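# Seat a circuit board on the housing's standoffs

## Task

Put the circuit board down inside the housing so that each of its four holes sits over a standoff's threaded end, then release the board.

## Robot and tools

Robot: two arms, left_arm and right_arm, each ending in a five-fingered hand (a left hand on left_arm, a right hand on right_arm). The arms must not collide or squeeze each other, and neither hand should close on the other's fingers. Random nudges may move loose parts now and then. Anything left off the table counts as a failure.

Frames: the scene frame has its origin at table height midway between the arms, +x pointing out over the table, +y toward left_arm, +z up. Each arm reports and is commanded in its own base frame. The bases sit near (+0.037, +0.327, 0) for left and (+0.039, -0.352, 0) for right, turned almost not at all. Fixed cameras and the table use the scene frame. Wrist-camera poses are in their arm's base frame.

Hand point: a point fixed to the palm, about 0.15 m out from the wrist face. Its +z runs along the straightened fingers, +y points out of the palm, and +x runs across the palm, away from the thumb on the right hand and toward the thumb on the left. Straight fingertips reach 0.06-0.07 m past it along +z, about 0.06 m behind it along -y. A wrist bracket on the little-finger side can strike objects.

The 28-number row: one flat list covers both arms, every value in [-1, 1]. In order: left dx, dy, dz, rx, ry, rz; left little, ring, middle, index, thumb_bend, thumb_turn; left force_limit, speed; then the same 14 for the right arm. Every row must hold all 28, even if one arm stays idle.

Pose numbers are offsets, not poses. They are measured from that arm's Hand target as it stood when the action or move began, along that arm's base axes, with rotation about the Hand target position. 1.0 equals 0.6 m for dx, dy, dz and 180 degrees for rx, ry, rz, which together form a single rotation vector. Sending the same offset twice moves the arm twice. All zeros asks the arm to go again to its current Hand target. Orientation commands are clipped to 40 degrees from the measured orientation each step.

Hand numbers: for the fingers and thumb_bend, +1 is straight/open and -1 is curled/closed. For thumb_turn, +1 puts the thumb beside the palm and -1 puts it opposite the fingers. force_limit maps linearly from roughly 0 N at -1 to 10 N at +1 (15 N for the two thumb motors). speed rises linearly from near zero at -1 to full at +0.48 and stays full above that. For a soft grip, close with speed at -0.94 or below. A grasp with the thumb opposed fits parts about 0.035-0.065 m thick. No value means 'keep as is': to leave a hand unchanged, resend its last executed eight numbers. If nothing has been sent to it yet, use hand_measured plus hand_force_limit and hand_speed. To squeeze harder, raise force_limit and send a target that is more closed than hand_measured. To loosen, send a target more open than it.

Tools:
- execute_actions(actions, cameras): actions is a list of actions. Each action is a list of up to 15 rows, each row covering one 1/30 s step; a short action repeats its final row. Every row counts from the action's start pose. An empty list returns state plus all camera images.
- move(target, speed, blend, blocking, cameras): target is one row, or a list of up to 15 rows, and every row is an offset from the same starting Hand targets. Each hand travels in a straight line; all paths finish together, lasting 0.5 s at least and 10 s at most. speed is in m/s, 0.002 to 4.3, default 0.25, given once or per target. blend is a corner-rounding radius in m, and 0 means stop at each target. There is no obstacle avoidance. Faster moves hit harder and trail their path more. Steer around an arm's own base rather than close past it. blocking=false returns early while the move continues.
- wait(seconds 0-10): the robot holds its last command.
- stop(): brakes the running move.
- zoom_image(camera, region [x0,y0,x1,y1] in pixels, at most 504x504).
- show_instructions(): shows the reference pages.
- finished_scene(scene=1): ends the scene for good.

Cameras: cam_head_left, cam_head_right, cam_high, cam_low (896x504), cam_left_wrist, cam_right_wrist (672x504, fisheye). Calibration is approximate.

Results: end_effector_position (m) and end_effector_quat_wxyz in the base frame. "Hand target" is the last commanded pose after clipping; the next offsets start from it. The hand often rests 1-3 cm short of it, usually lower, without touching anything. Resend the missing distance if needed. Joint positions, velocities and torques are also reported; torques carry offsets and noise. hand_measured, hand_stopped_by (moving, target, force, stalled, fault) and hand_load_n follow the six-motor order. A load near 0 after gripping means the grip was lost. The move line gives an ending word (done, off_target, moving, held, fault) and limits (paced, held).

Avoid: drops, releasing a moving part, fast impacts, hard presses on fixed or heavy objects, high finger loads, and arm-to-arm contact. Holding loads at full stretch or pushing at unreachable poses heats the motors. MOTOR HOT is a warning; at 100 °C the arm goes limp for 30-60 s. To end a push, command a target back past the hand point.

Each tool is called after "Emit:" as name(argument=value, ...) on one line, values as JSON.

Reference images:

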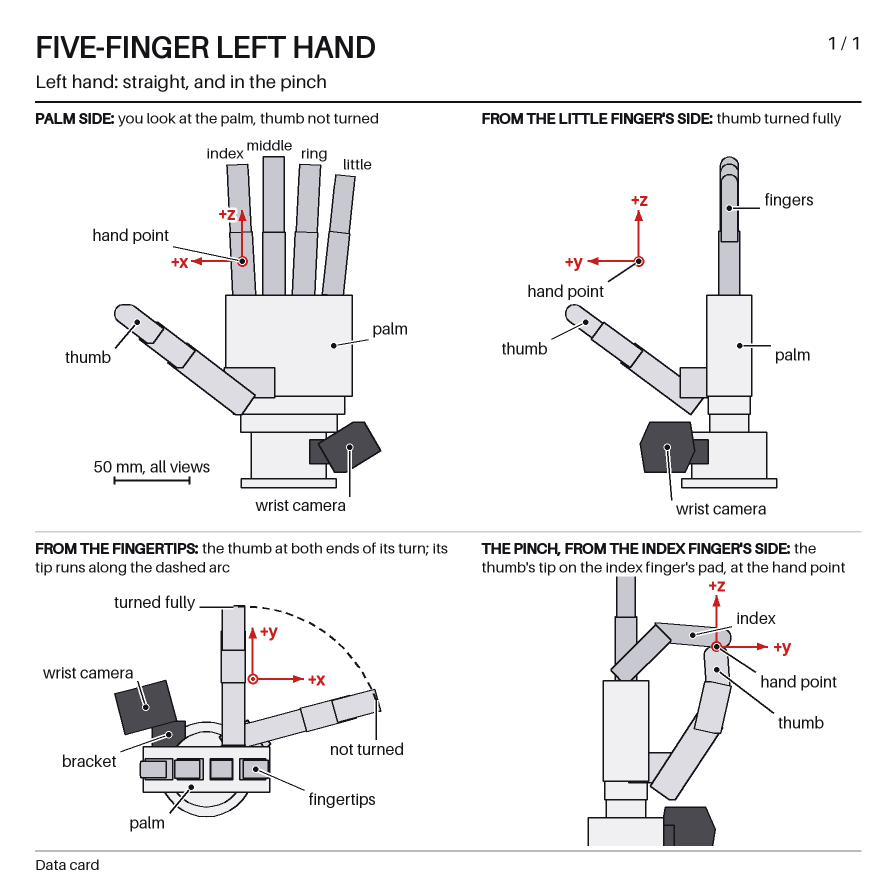

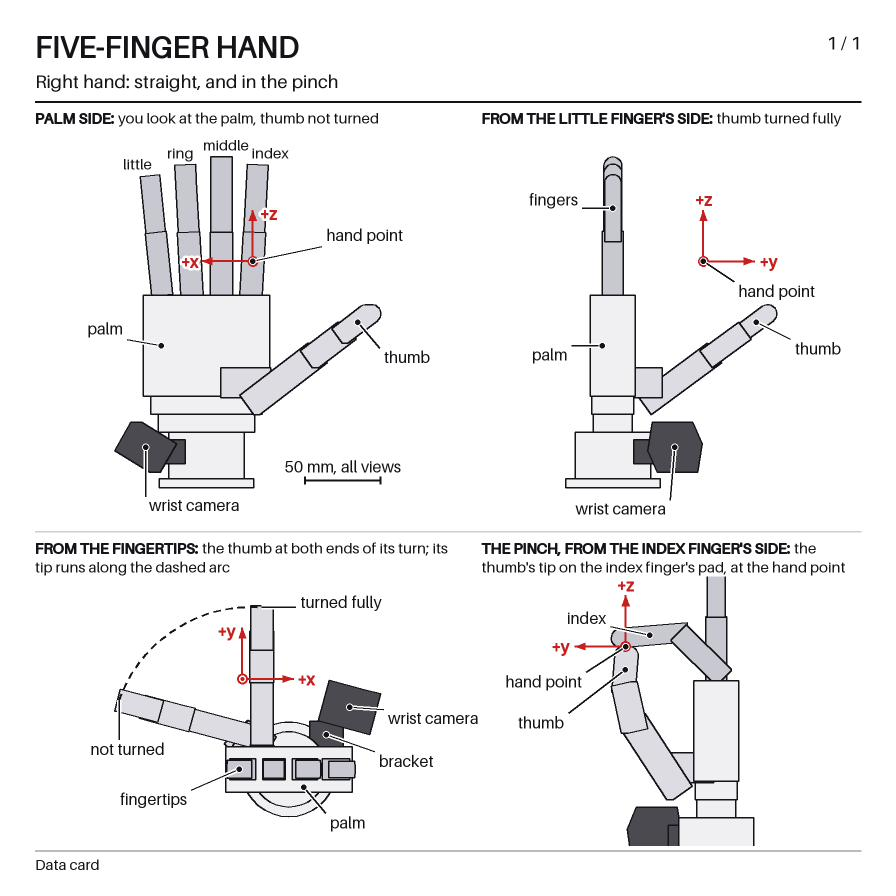

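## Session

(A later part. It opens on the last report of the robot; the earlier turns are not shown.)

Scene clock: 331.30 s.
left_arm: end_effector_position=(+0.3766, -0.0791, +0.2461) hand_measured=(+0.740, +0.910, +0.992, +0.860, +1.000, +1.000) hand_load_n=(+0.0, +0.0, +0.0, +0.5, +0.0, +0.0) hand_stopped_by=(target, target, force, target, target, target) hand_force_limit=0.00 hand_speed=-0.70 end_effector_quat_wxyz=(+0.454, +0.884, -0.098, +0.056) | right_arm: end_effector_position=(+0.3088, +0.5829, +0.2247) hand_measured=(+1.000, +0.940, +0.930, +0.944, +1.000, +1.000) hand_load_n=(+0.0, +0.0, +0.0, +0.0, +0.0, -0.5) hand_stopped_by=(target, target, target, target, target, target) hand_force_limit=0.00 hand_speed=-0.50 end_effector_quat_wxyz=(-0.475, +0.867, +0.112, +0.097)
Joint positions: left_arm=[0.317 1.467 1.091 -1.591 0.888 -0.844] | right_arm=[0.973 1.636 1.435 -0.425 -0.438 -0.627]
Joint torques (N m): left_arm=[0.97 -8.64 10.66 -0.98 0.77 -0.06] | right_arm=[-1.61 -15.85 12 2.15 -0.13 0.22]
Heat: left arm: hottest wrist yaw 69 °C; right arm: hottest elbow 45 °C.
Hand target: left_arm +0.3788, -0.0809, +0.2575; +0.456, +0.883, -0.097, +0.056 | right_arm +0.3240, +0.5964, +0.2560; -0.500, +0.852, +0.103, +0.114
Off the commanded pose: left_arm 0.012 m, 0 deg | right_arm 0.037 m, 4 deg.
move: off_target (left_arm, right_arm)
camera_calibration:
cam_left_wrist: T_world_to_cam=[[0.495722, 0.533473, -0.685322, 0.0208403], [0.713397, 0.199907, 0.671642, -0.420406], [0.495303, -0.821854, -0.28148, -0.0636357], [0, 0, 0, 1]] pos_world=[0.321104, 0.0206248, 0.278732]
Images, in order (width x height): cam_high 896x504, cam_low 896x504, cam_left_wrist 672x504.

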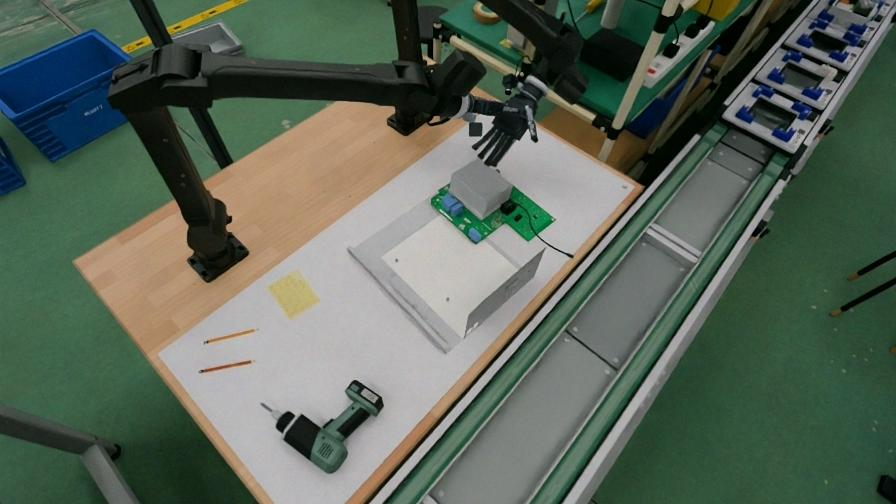

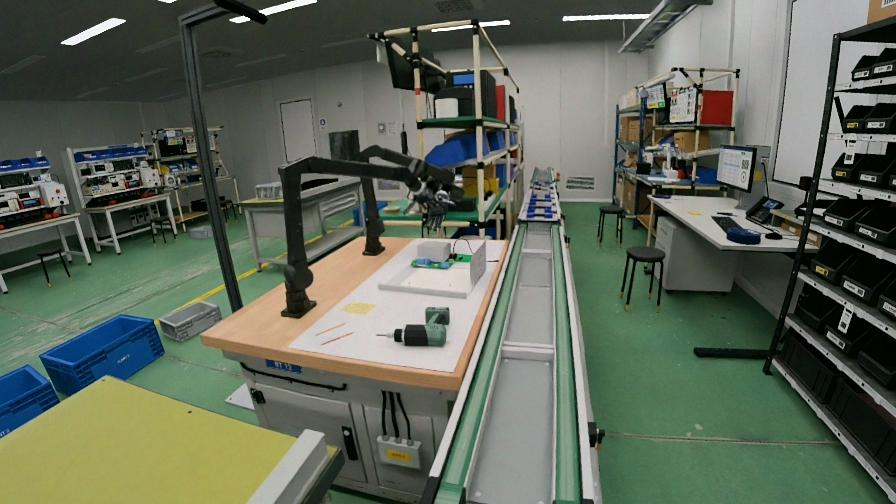

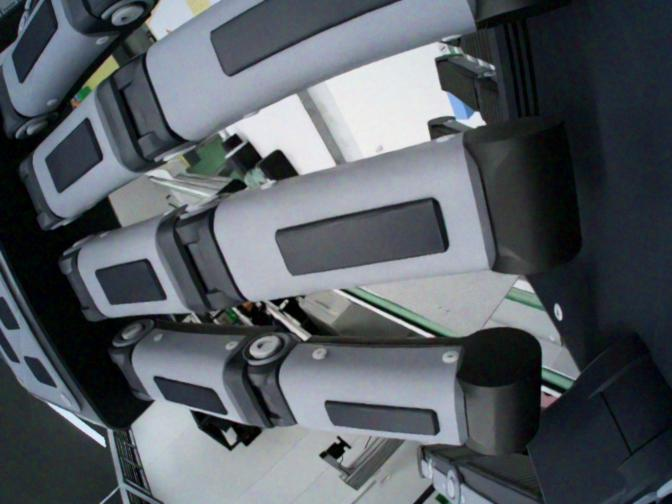

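Emit:
move(target=[0.0,0.17,0.0,0,0.0,0.0,1,1,1,1,1,1,0.0,-0.2,0.0,-0.22,0.0,0.0,0.0,0.0,1,0.96,0.91,0.95,1,1,0,-0.3], speed=0.2, cameras=["all"])

Emit:
zoom_image(camera="cam_high", region=[425, 160, 565, 250])

Emit:
zoom_image(camera="cam_head_right", region=[280, 180, 460, 310])

Scene clock: 333.33 s.
left_arm: end_effector_position=(+0.3730, +0.0137, +0.2497) hand_measured=(+1.000, +1.000, +1.000, +1.000, +1.000, +1.000) hand_load_n=(+0.0, +0.0, +0.0, +0.0, +0.0, +0.0) hand_stopped_by=(target, target, target, target, target, target) hand_force_limit=0.00 hand_speed=-0.20 end_effector_quat_wxyz=(+0.426, +0.897, -0.064, +0.102) | right_arm: end_effector_position=(+0.3210, +0.4708, +0.2493) hand_measured=(+1.000, +0.960, +0.910, +0.950, +1.000, +1.000) hand_load_n=(+0.0, +0.0, +0.0, +0.0, +0.0, +0.0) hand_stopped_by=(target, target, target, target, target, target) hand_force_limit=0.00 hand_speed=-0.30 end_effector_quat_wxyz=(-0.498, +0.856, +0.094, +0.104)
Joint positions: left_arm=[0.553 1.496 1.149 -1.676 0.816 -0.677] | right_arm=[0.808 1.399 1.211 -0.422 -0.572 -0.676]
Joint torques (N m): left_arm=[1.79 -6.89 12.3 -1.14 0.32 0.23] | right_arm=[-1.67 -13.74 7.86 1.07 -0.35 -0.29]
Heat: left arm: hottest wrist yaw 67 °C; right arm: hottest elbow 45 °C.
Hand target: left_arm +0.3788, +0.0212, +0.2574; +0.456, +0.883, -0.096, +0.055 | right_arm +0.3239, +0.4643, +0.2561; -0.500, +0.852, +0.103, +0.114
Off the commanded pose: left_arm 0.012 m, 8 deg | right_arm 0.010 m, 2 deg.
joint sent to its limit (left arm) — joint 4 (wrist pitch), lower limit. The joint targets are off in orientation, not in position.
move: off_target (left_arm)
camera_calibration:
cam_left_wrist: T_world_to_cam=[[0.471406, 0.616569, -0.63057, -0.0302071], [0.651165, 0.238867, 0.720365, -0.428357], [0.594778, -0.75019, -0.288885, -0.0209137], [0, 0, 0, 1]] pos_world=[0.30561, 0.105256, 0.283484]
cam_right_wrist: T_world_to_cam=[[0.462542, -0.463713, -0.755662, 0.257996], [-0.792392, -0.598545, -0.117727, 0.564573], [-0.397706, 0.653234, -0.644295, 0.0927551], [0, 0, 0, 1]] pos_world=[0.364918, 0.396968, 0.321185]

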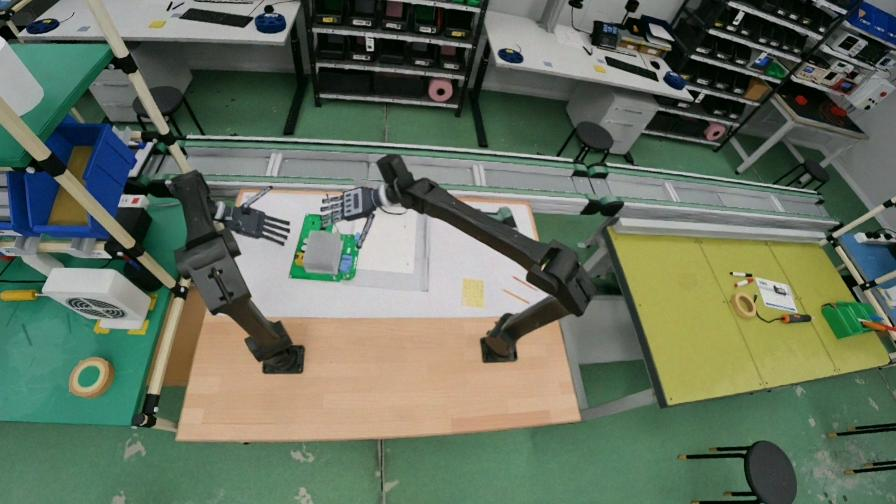

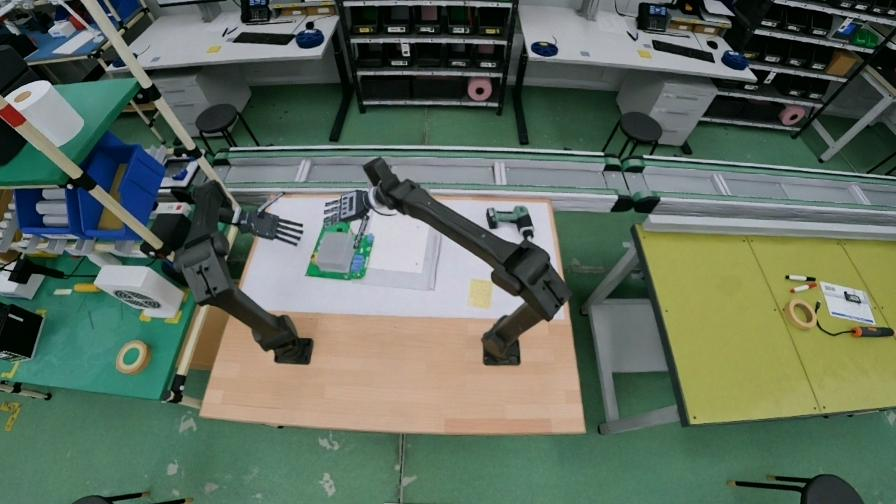

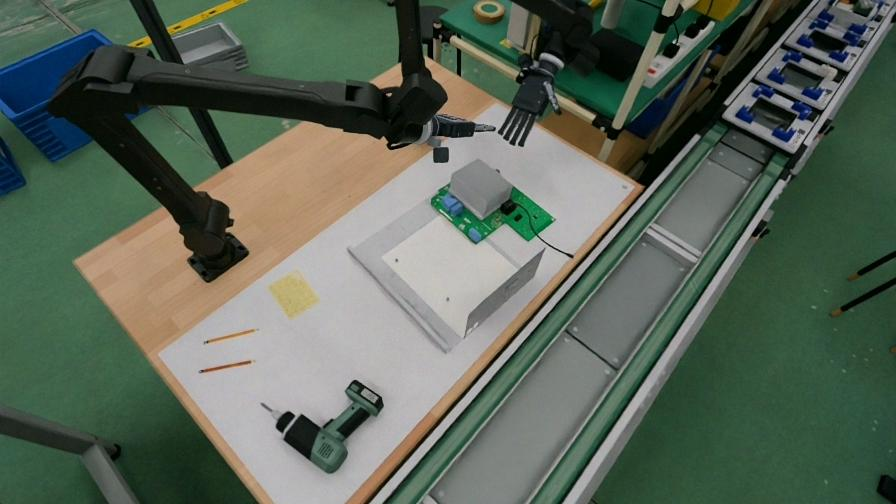

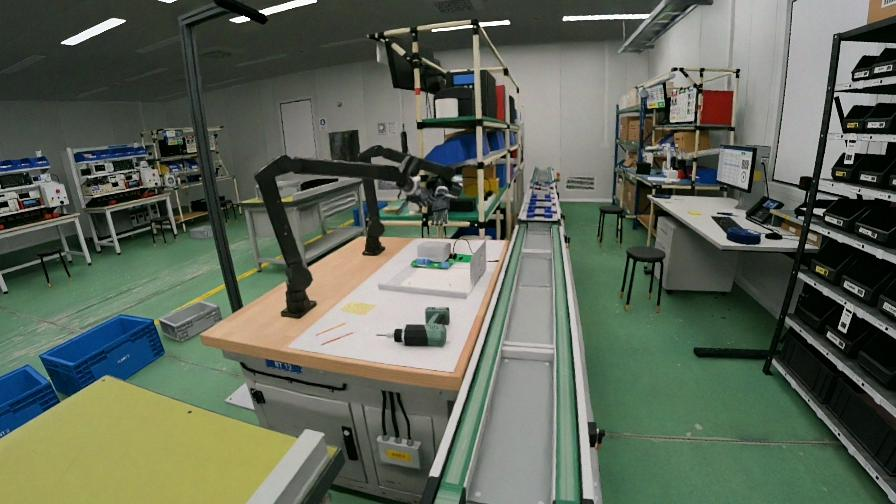

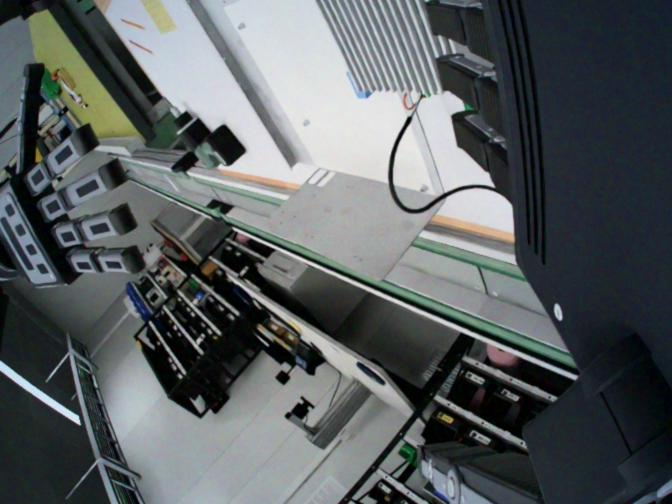

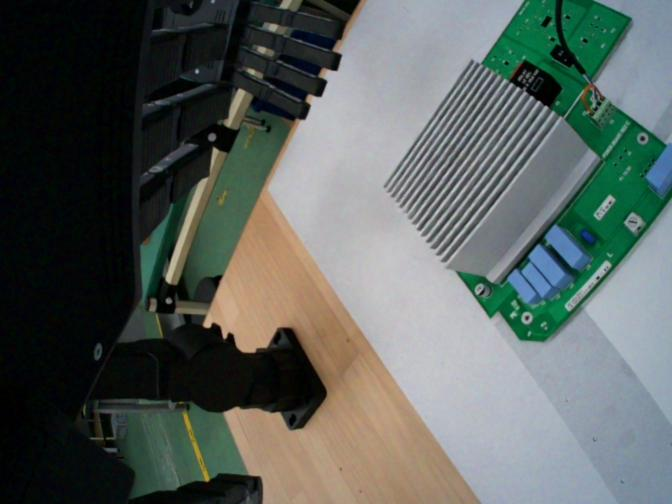

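Scaled by 3.600.

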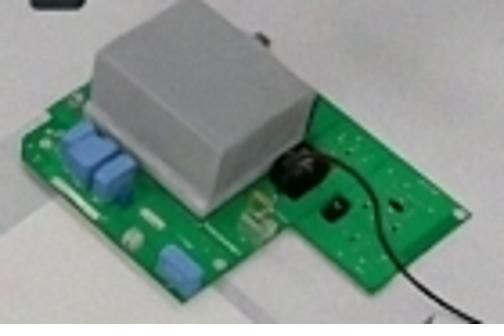

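Scaled by 2.800.

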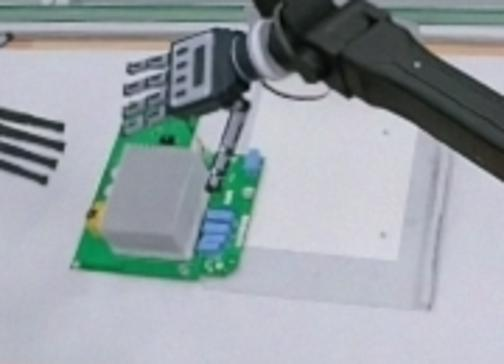

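Emit:
zoom_image(camera="cam_high", region=[380, 90, 580, 360])

Emit:
zoom_image(camera="cam_right_wrist", region=[440, 160, 672, 400])

Scaled by 1.867.

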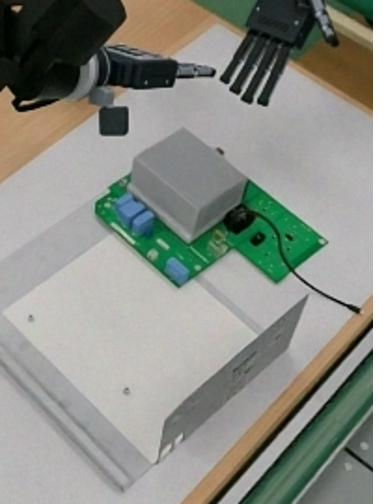

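Scaled by 2.100 from the camera's 672x504 image, which has a finer 960x720 frame.

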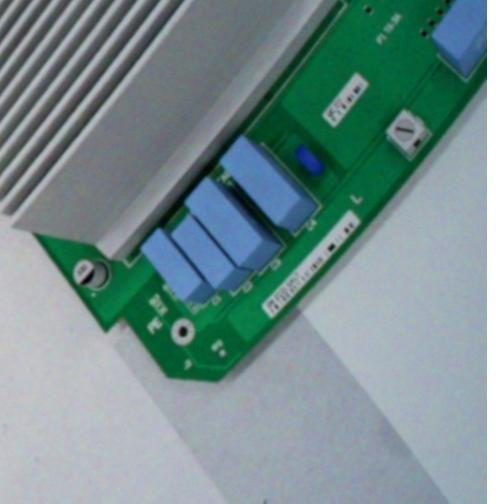

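Emit:
move(target=[[0.005,0.0,-0.08,0,0.03,0,1,1,1,1,1,1,0.0,-0.3,-0.01,-0.08,-0.05,-0.01,0.03,-0.01,1,0.96,0.91,0.95,1,1,0,-0.3],[0.01,-0.048,-0.215,0,0.0596,0,0.74,0.9,0.985,0.93,1,1,0.0,-0.3,-0.013,-0.065,-0.345,-0.031,0.065,-0.012,1,0.955,0.915,0.95,1,1,0,-0.3]], speed=0.2, blend=[0.03,0], cameras=["cam_high","cam_left_wrist","cam_right_wrist","cam_low"])

Emit:
zoom_image(camera="cam_high", region=[425, 150, 565, 240])

Emit:
zoom_image(camera="cam_low", region=[405, 200, 485, 280])

Scene clock: 341.63 s.
left_arm: end_effector_position=(+0.3816, -0.0046, +0.1378) hand_measured=(+0.740, +0.900, +0.986, +0.930, +1.000, +1.000) hand_load_n=(+0.0, +0.0, +0.0, +0.0, +0.0, +0.0) hand_stopped_by=(target, target, target, target, target, target) hand_force_limit=0.00 hand_speed=-0.30 end_effector_quat_wxyz=(+0.462, +0.884, -0.061, -0.018) | right_arm: end_effector_position=(+0.3126, +0.4221, +0.0517) hand_measured=(+1.000, +0.956, +0.916, +0.950, +1.000, +1.000) hand_load_n=(+0.0, +0.0, +0.0, +0.0, +0.0, -0.5) hand_stopped_by=(target, target, target, target, target, target) hand_force_limit=0.00 hand_speed=-0.30 end_effector_quat_wxyz=(-0.458, +0.887, +0.046, +0.032)
Joint positions: left_arm=[0.475 1.768 1.115 -1.587 0.754 -0.684] | right_arm=[0.733 1.595 0.922 -0.132 -0.639 -0.676]
Joint torques (N m): left_arm=[0.62 -9.05 6.71 0.23 0.4 -0.17] | right_arm=[-1.2 -11.81 6.68 1.94 -0.49 0.14]
Heat: left arm: hottest wrist yaw 59 °C; right arm: hottest elbow 44 °C.
Hand target: left_arm +0.3848, -0.0076, +0.1284; +0.463, +0.884, -0.053, -0.027 | right_arm +0.3161, +0.4253, +0.0489; -0.463, +0.885, +0.041, +0.031
Off the commanded pose: left_arm 0.010 m, 1 deg | right_arm 0.005 m, 1 deg.
move: done; target 2's new numbers were sent with left_arm's hand 0.011 m and 1 deg from that target
camera_calibration:
cam_left_wrist: T_world_to_cam=[[0.377822, 0.528569, -0.760174, -0.0404421], [0.814775, 0.200155, 0.544133, -0.387316], [0.439764, -0.824956, -0.355042, -0.00409368], [0, 0, 0, 1]] pos_world=[0.332655, 0.0955223, 0.178555]
cam_right_wrist: T_world_to_cam=[[0.319938, -0.552861, -0.769405, 0.172872], [-0.809443, -0.581545, 0.0812872, 0.493393], [-0.492385, 0.596783, -0.633568, 0.0468178], [0, 0, 0, 1]] pos_world=[0.367118, 0.354565, 0.122564]
Images, in order (width x height): cam_high 896x504, cam_low 896x504, cam_left_wrist 672x504, cam_right_wrist 672x504.

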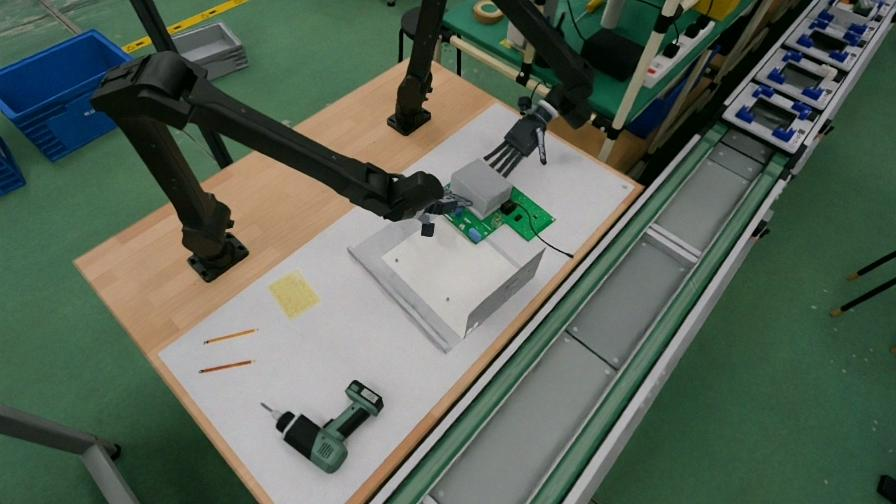

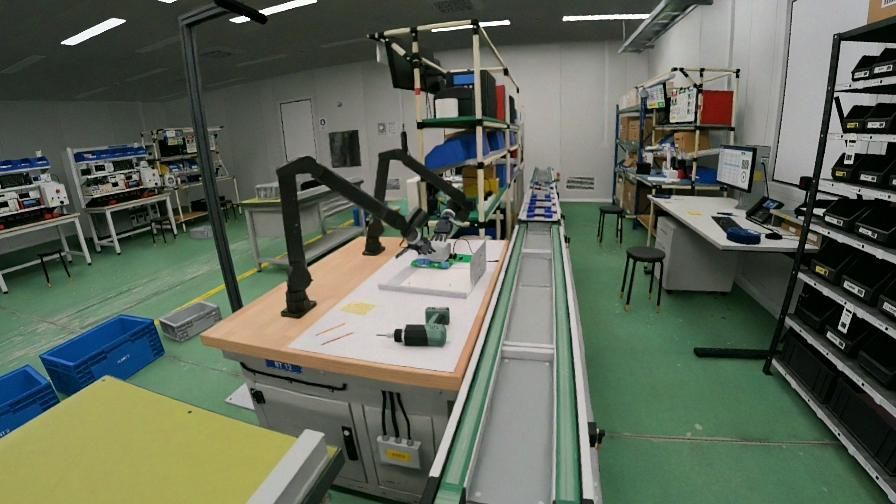

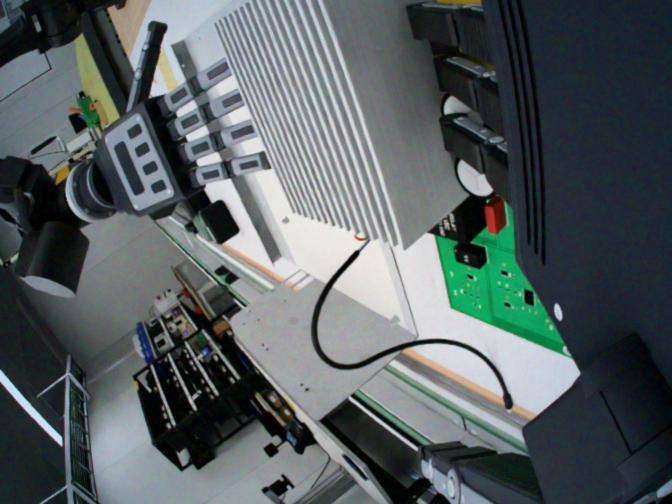

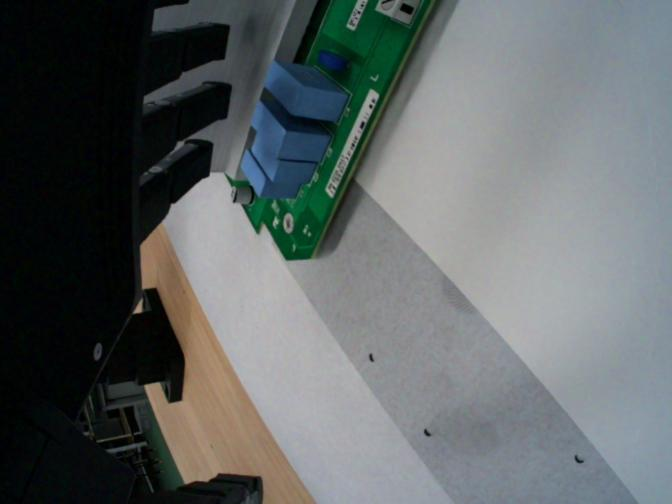

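Scaled by 3.600.

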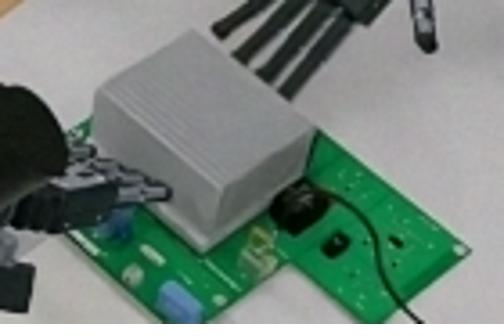

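Scaled by 6.300.

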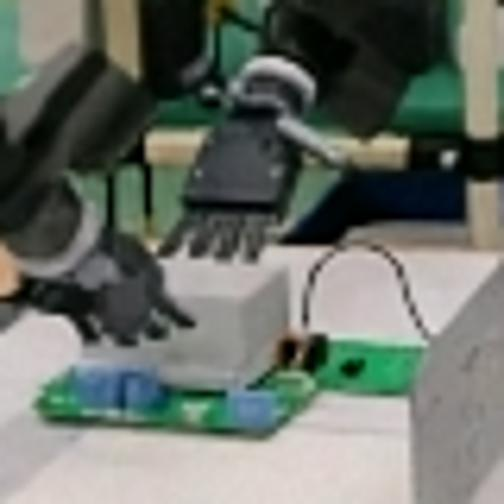

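Emit:
move(target=[0.006,-0.125,0.003,0,0,0,0.74,0.89,0.98,0.92,1,1,-0.3,-0.8,0.008,0.19,-0.02,0,0,0.0,1,0.955,0.912,0.95,1,1,0,-0.3], speed=0.1)

Scene clock: 344.77 s.
left_arm: end_effector_position=(+0.3856, -0.0273, +0.1356) hand_measured=(+0.740, +0.890, +0.980, +0.920, +1.000, +1.000) hand_load_n=(+0.0, +2.5, +5.0, +0.0, +0.0, +0.0) hand_stopped_by=(target, target, target, target, target, target) hand_force_limit=-0.30 hand_speed=-0.80 end_effector_quat_wxyz=(+0.431, +0.901, -0.038, -0.006) | right_arm: end_effector_position=(+0.3114, +0.4501, +0.0416) hand_measured=(+1.000, +0.956, +0.912, +0.950, +1.000, +1.000) hand_load_n=(+0.0, -4.0, -7.0, +0.0, +0.0, +0.0) hand_stopped_by=(target, target, target, target, target, target) hand_force_limit=0.00 hand_speed=-0.30 end_effector_quat_wxyz=(-0.443, +0.896, +0.001, +0.022)
Joint positions: left_arm=[0.42 1.679 1.048 -1.456 0.763 -0.855] | right_arm=[0.784 1.657 0.976 -0.12 -0.566 -0.555]
Joint torques (N m): left_arm=[-7.24 -8.23 4.25 0.83 3.05 -0.29] | right_arm=[7.36 -4.48 16.75 3.37 0.55 0.18]
Heat: left arm: hottest wrist yaw 59 °C; right arm: hottest elbow 44 °C.
Hand target: left_arm +0.3884, -0.0827, +0.1302; +0.463, +0.884, -0.053, -0.027 | right_arm +0.3211, +0.5393, +0.0372; -0.464, +0.885, +0.041, +0.031
Off the commanded pose: left_arm 0.056 m, 5 deg | right_arm 0.090 m, 5 deg.
move: off_target (left_arm, right_arm)

Emit:
move(target=[0.0,-0.012,0.02,0,0,0,0.74,0.895,0.98,0.915,1,1,-0.3,-0.8,0.0,0.02,0.20,0,0,0.01,1,0.955,0.912,0.948,1,1,0,-0.3], speed=0.12, cameras=["cam_high","cam_left_wrist","cam_right_wrist","cam_low"])

Emit:
zoom_image(camera="cam_high", region=[425, 150, 565, 240])

Emit:
zoom_image(camera="cam_low", region=[405, 200, 485, 280])

Scene clock: 346.93 s.
left_arm: end_effector_position=(+0.3886, -0.0340, +0.1362) hand_measured=(+0.740, +0.896, +0.980, +0.916, +1.000, +1.000) hand_load_n=(+0.0, +4.0, +7.5, +1.0, +0.0, +0.0) hand_stopped_by=(target, target, target, target, target, target) hand_force_limit=-0.30 hand_speed=-0.80 end_effector_quat_wxyz=(+0.424, +0.905, -0.035, -0.010) | right_arm: end_effector_position=(+0.3118, +0.4471, +0.0648) hand_measured=(+1.000, +0.956, +0.910, +0.948, +1.000, +1.000) hand_load_n=(+0.0, -9.0, -9.5, +0.0, +0.0, +0.0) hand_stopped_by=(target, target, target, target, target, target) hand_force_limit=0.00 hand_speed=-0.30 end_effector_quat_wxyz=(-0.365, +0.930, -0.028, -0.009)
Joint positions: left_arm=[0.399 1.668 1.048 -1.443 0.759 -0.894] | right_arm=[0.804 1.668 1.139 -0.451 -0.489 -0.555]
Joint torques (N m): left_arm=[-6.95 -9.35 4.74 -0.16 3.52 -0.14] | right_arm=[6.18 -17.44 18.58 3.03 -2.72 -0.08]
Heat: left arm: hottest wrist yaw 60 °C; right arm: hottest elbow 44 °C.
Hand target: left_arm +0.3884, -0.0898, +0.1422; +0.463, +0.884, -0.053, -0.027 | right_arm +0.3210, +0.5514, +0.1571; -0.464, +0.884, +0.055, +0.023
Off the commanded pose: left_arm 0.056 m, 6 deg | right_arm 0.140 m, 16 deg.
move: off_target (left_arm, right_arm)
camera_calibration:
cam_left_wrist: T_world_to_cam=[[0.34379, 0.611481, -0.712671, -0.0191148], [0.80649, 0.196492, 0.557642, -0.385031], [0.481021, -0.766474, -0.425601, -0.0363942], [0, 0, 0, 1]] pos_world=[0.334602, 0.0594488, 0.185597]
cam_right_wrist: T_world_to_cam=[[0.155335, -0.725108, -0.670887, 0.318951], [-0.838045, -0.456291, 0.29913, 0.445022], [-0.523021, 0.515768, -0.678552, 0.088377], [0, 0, 0, 1]] pos_world=[0.369627, 0.388752, 0.140829]
Images, in order (width x height): cam_high 896x504, cam_low 896x504, cam_left_wrist 672x504, cam_right_wrist 672x504.

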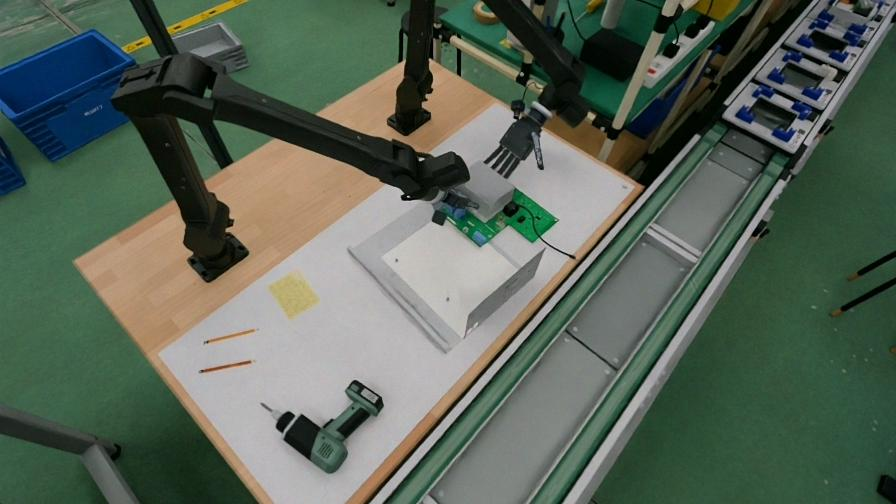

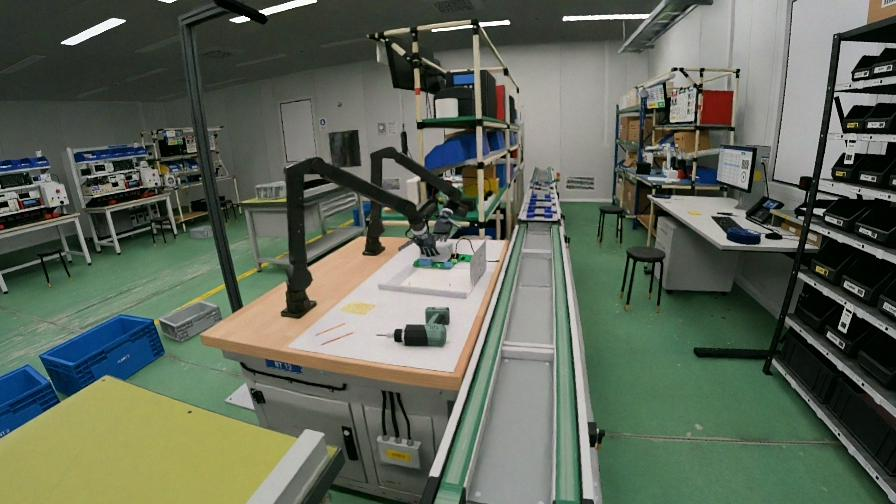

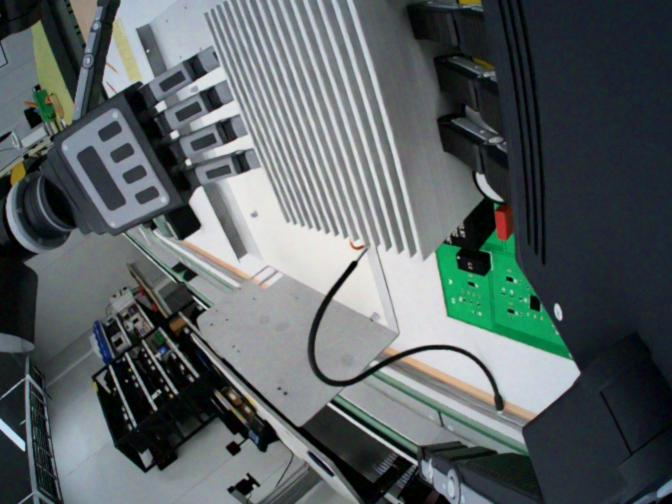

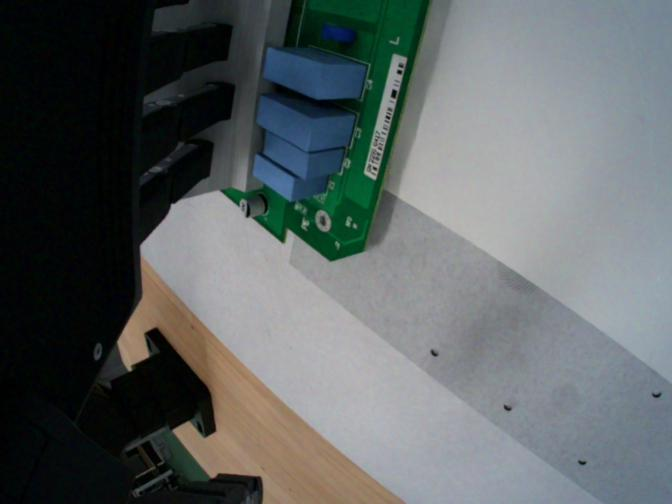

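Scaled by 3.600.

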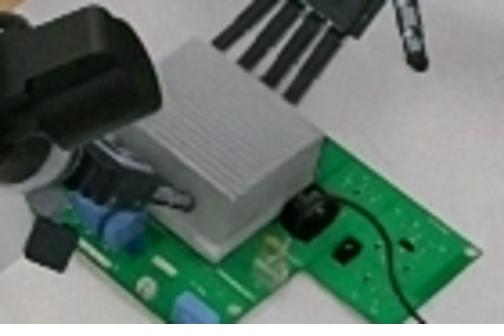

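Scaled by 6.300.

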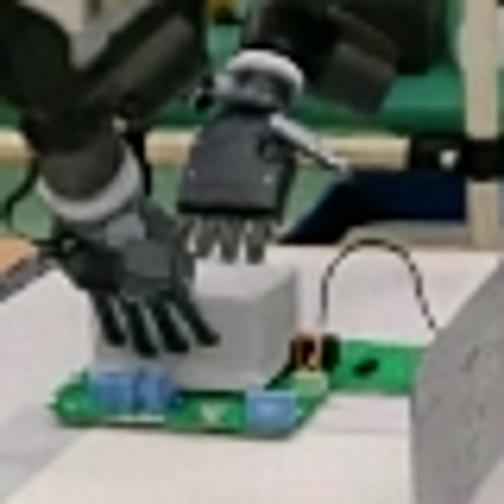

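Emit:
move(target=[0.0,-0.005,0.01,0,0,0,0.74,0.895,0.98,0.915,1,1,-0.3,-0.8,0.0,0.01,0.10,0,0,0.0,1,0.955,0.917,0.944,1,1,0,-0.3], speed=0.12, cameras=["cam_high","cam_left_wrist","cam_right_wrist","cam_low"])

Emit:
zoom_image(camera="cam_high", region=[425, 150, 565, 240])

Emit:
zoom_image(camera="cam_low", region=[405, 200, 485, 280])

Scene clock: 348.80 s.
left_arm: end_effector_position=(+0.3893, -0.0392, +0.1366) hand_measured=(+0.740, +0.896, +0.980, +0.916, +1.000, +1.000) hand_load_n=(+0.0, +5.0, +8.0, +1.5, +0.0, +0.0) hand_stopped_by=(target, target, target, target, target, target) hand_force_limit=-0.30 hand_speed=-0.80 end_effector_quat_wxyz=(+0.423, +0.905, -0.037, -0.014) | right_arm: end_effector_position=(+0.3074, +0.4440, +0.0870) hand_measured=(+1.000, +0.954, +0.914, +0.944, +1.000, +1.000) hand_load_n=(+0.0, -10.0, -10.0, +0.0, +0.0, +0.0) hand_stopped_by=(target, target, target, target, target, target) hand_force_limit=0.00 hand_speed=-0.30 end_effector_quat_wxyz=(-0.337, +0.940, -0.042, -0.036)
Joint positions: left_arm=[0.384 1.665 1.048 -1.44 0.759 -0.908] | right_arm=[0.805 1.668 1.222 -0.614 -0.489 -0.547]
Joint torques (N m): left_arm=[-6.48 -9.99 5.07 -0.54 3.67 -0.13] | right_arm=[6.3 -21.83 19.96 3.45 -2.74 -0.06]
Heat: left arm: hottest wrist yaw 62 °C; right arm: hottest elbow 44 °C.
Hand target: left_arm +0.3884, -0.0928, +0.1482; +0.463, +0.884, -0.053, -0.027 | right_arm +0.3210, +0.5573, +0.2170; -0.464, +0.884, +0.055, +0.023
Off the commanded pose: left_arm 0.055 m, 6 deg | right_arm 0.173 m, 21 deg.
move: off_target (left_arm, right_arm)
camera_calibration:
cam_left_wrist: T_world_to_cam=[[0.34375, 0.61173, -0.712477, -0.0159062], [0.810299, 0.190233, 0.55428, -0.386073], [0.474607, -0.767853, -0.430291, -0.0375233], [0, 0, 0, 1]] pos_world=[0.336111, 0.054362, 0.186514]
cam_right_wrist: T_world_to_cam=[[0.112191, -0.763566, -0.635909, 0.359615], [-0.819593, -0.432948, 0.375264, 0.410536], [-0.561854, 0.479085, -0.674386, 0.130631], [0, 0, 0, 1]] pos_world=[0.369523, 0.389747, 0.162719]
Images, in order (width x height): cam_high 896x504, cam_low 896x504, cam_left_wrist 672x504, cam_right_wrist 672x504.

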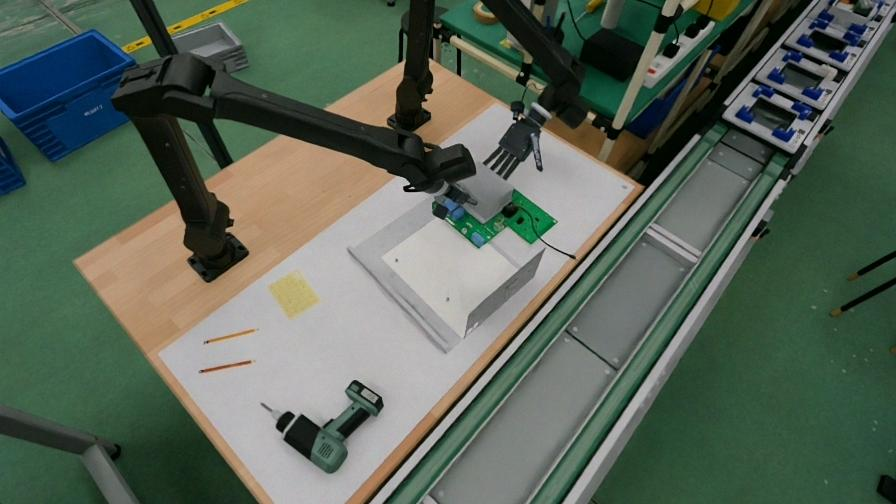

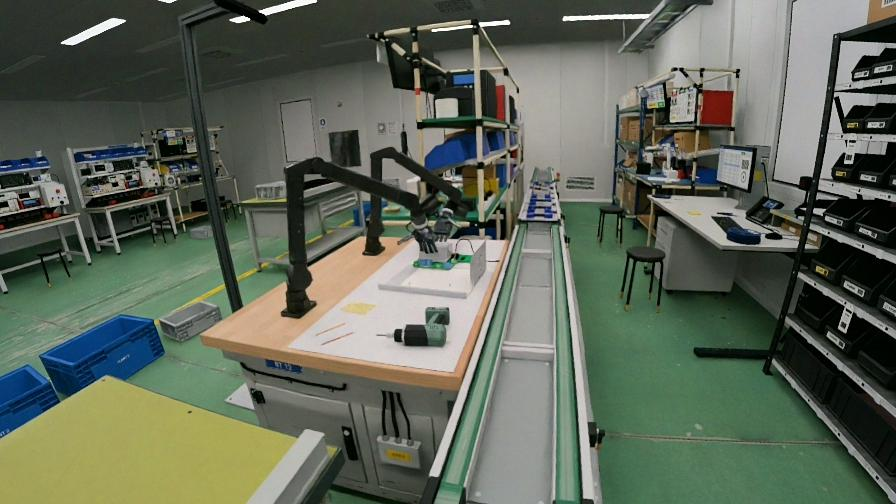

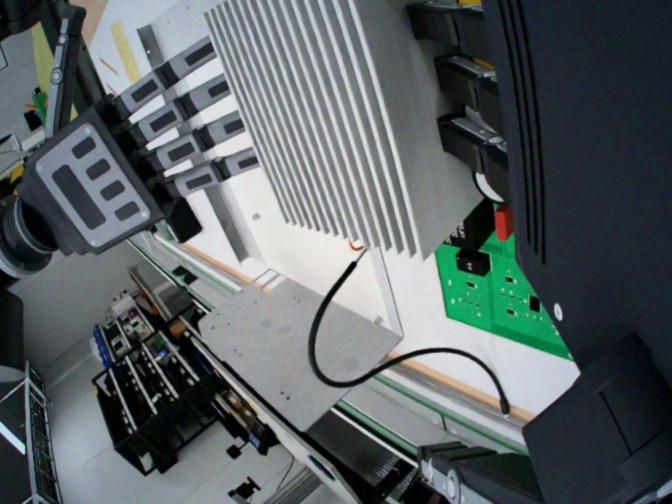

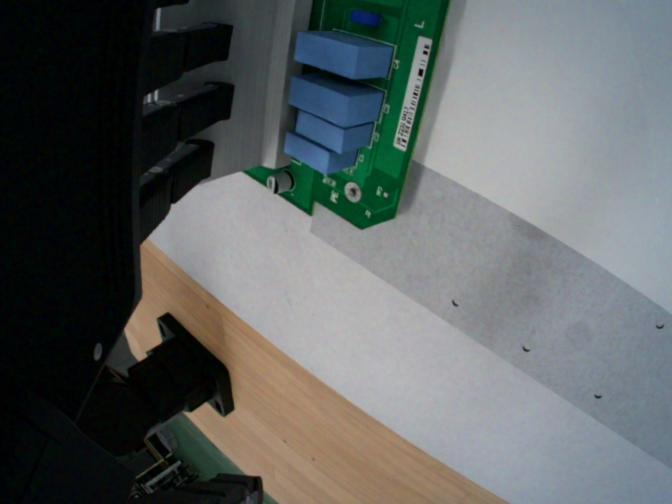

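Scaled by 3.600.

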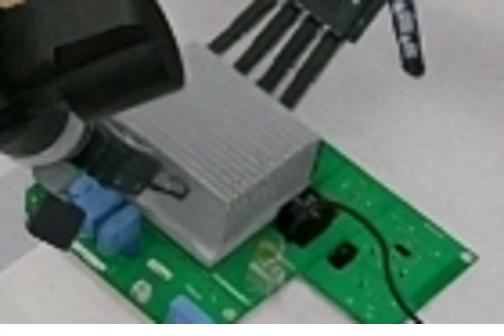

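Scaled by 6.300.

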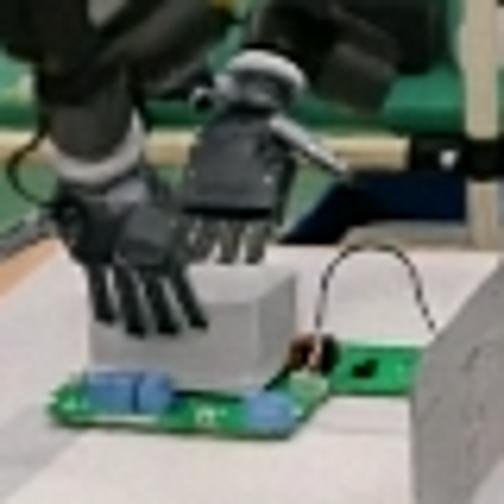

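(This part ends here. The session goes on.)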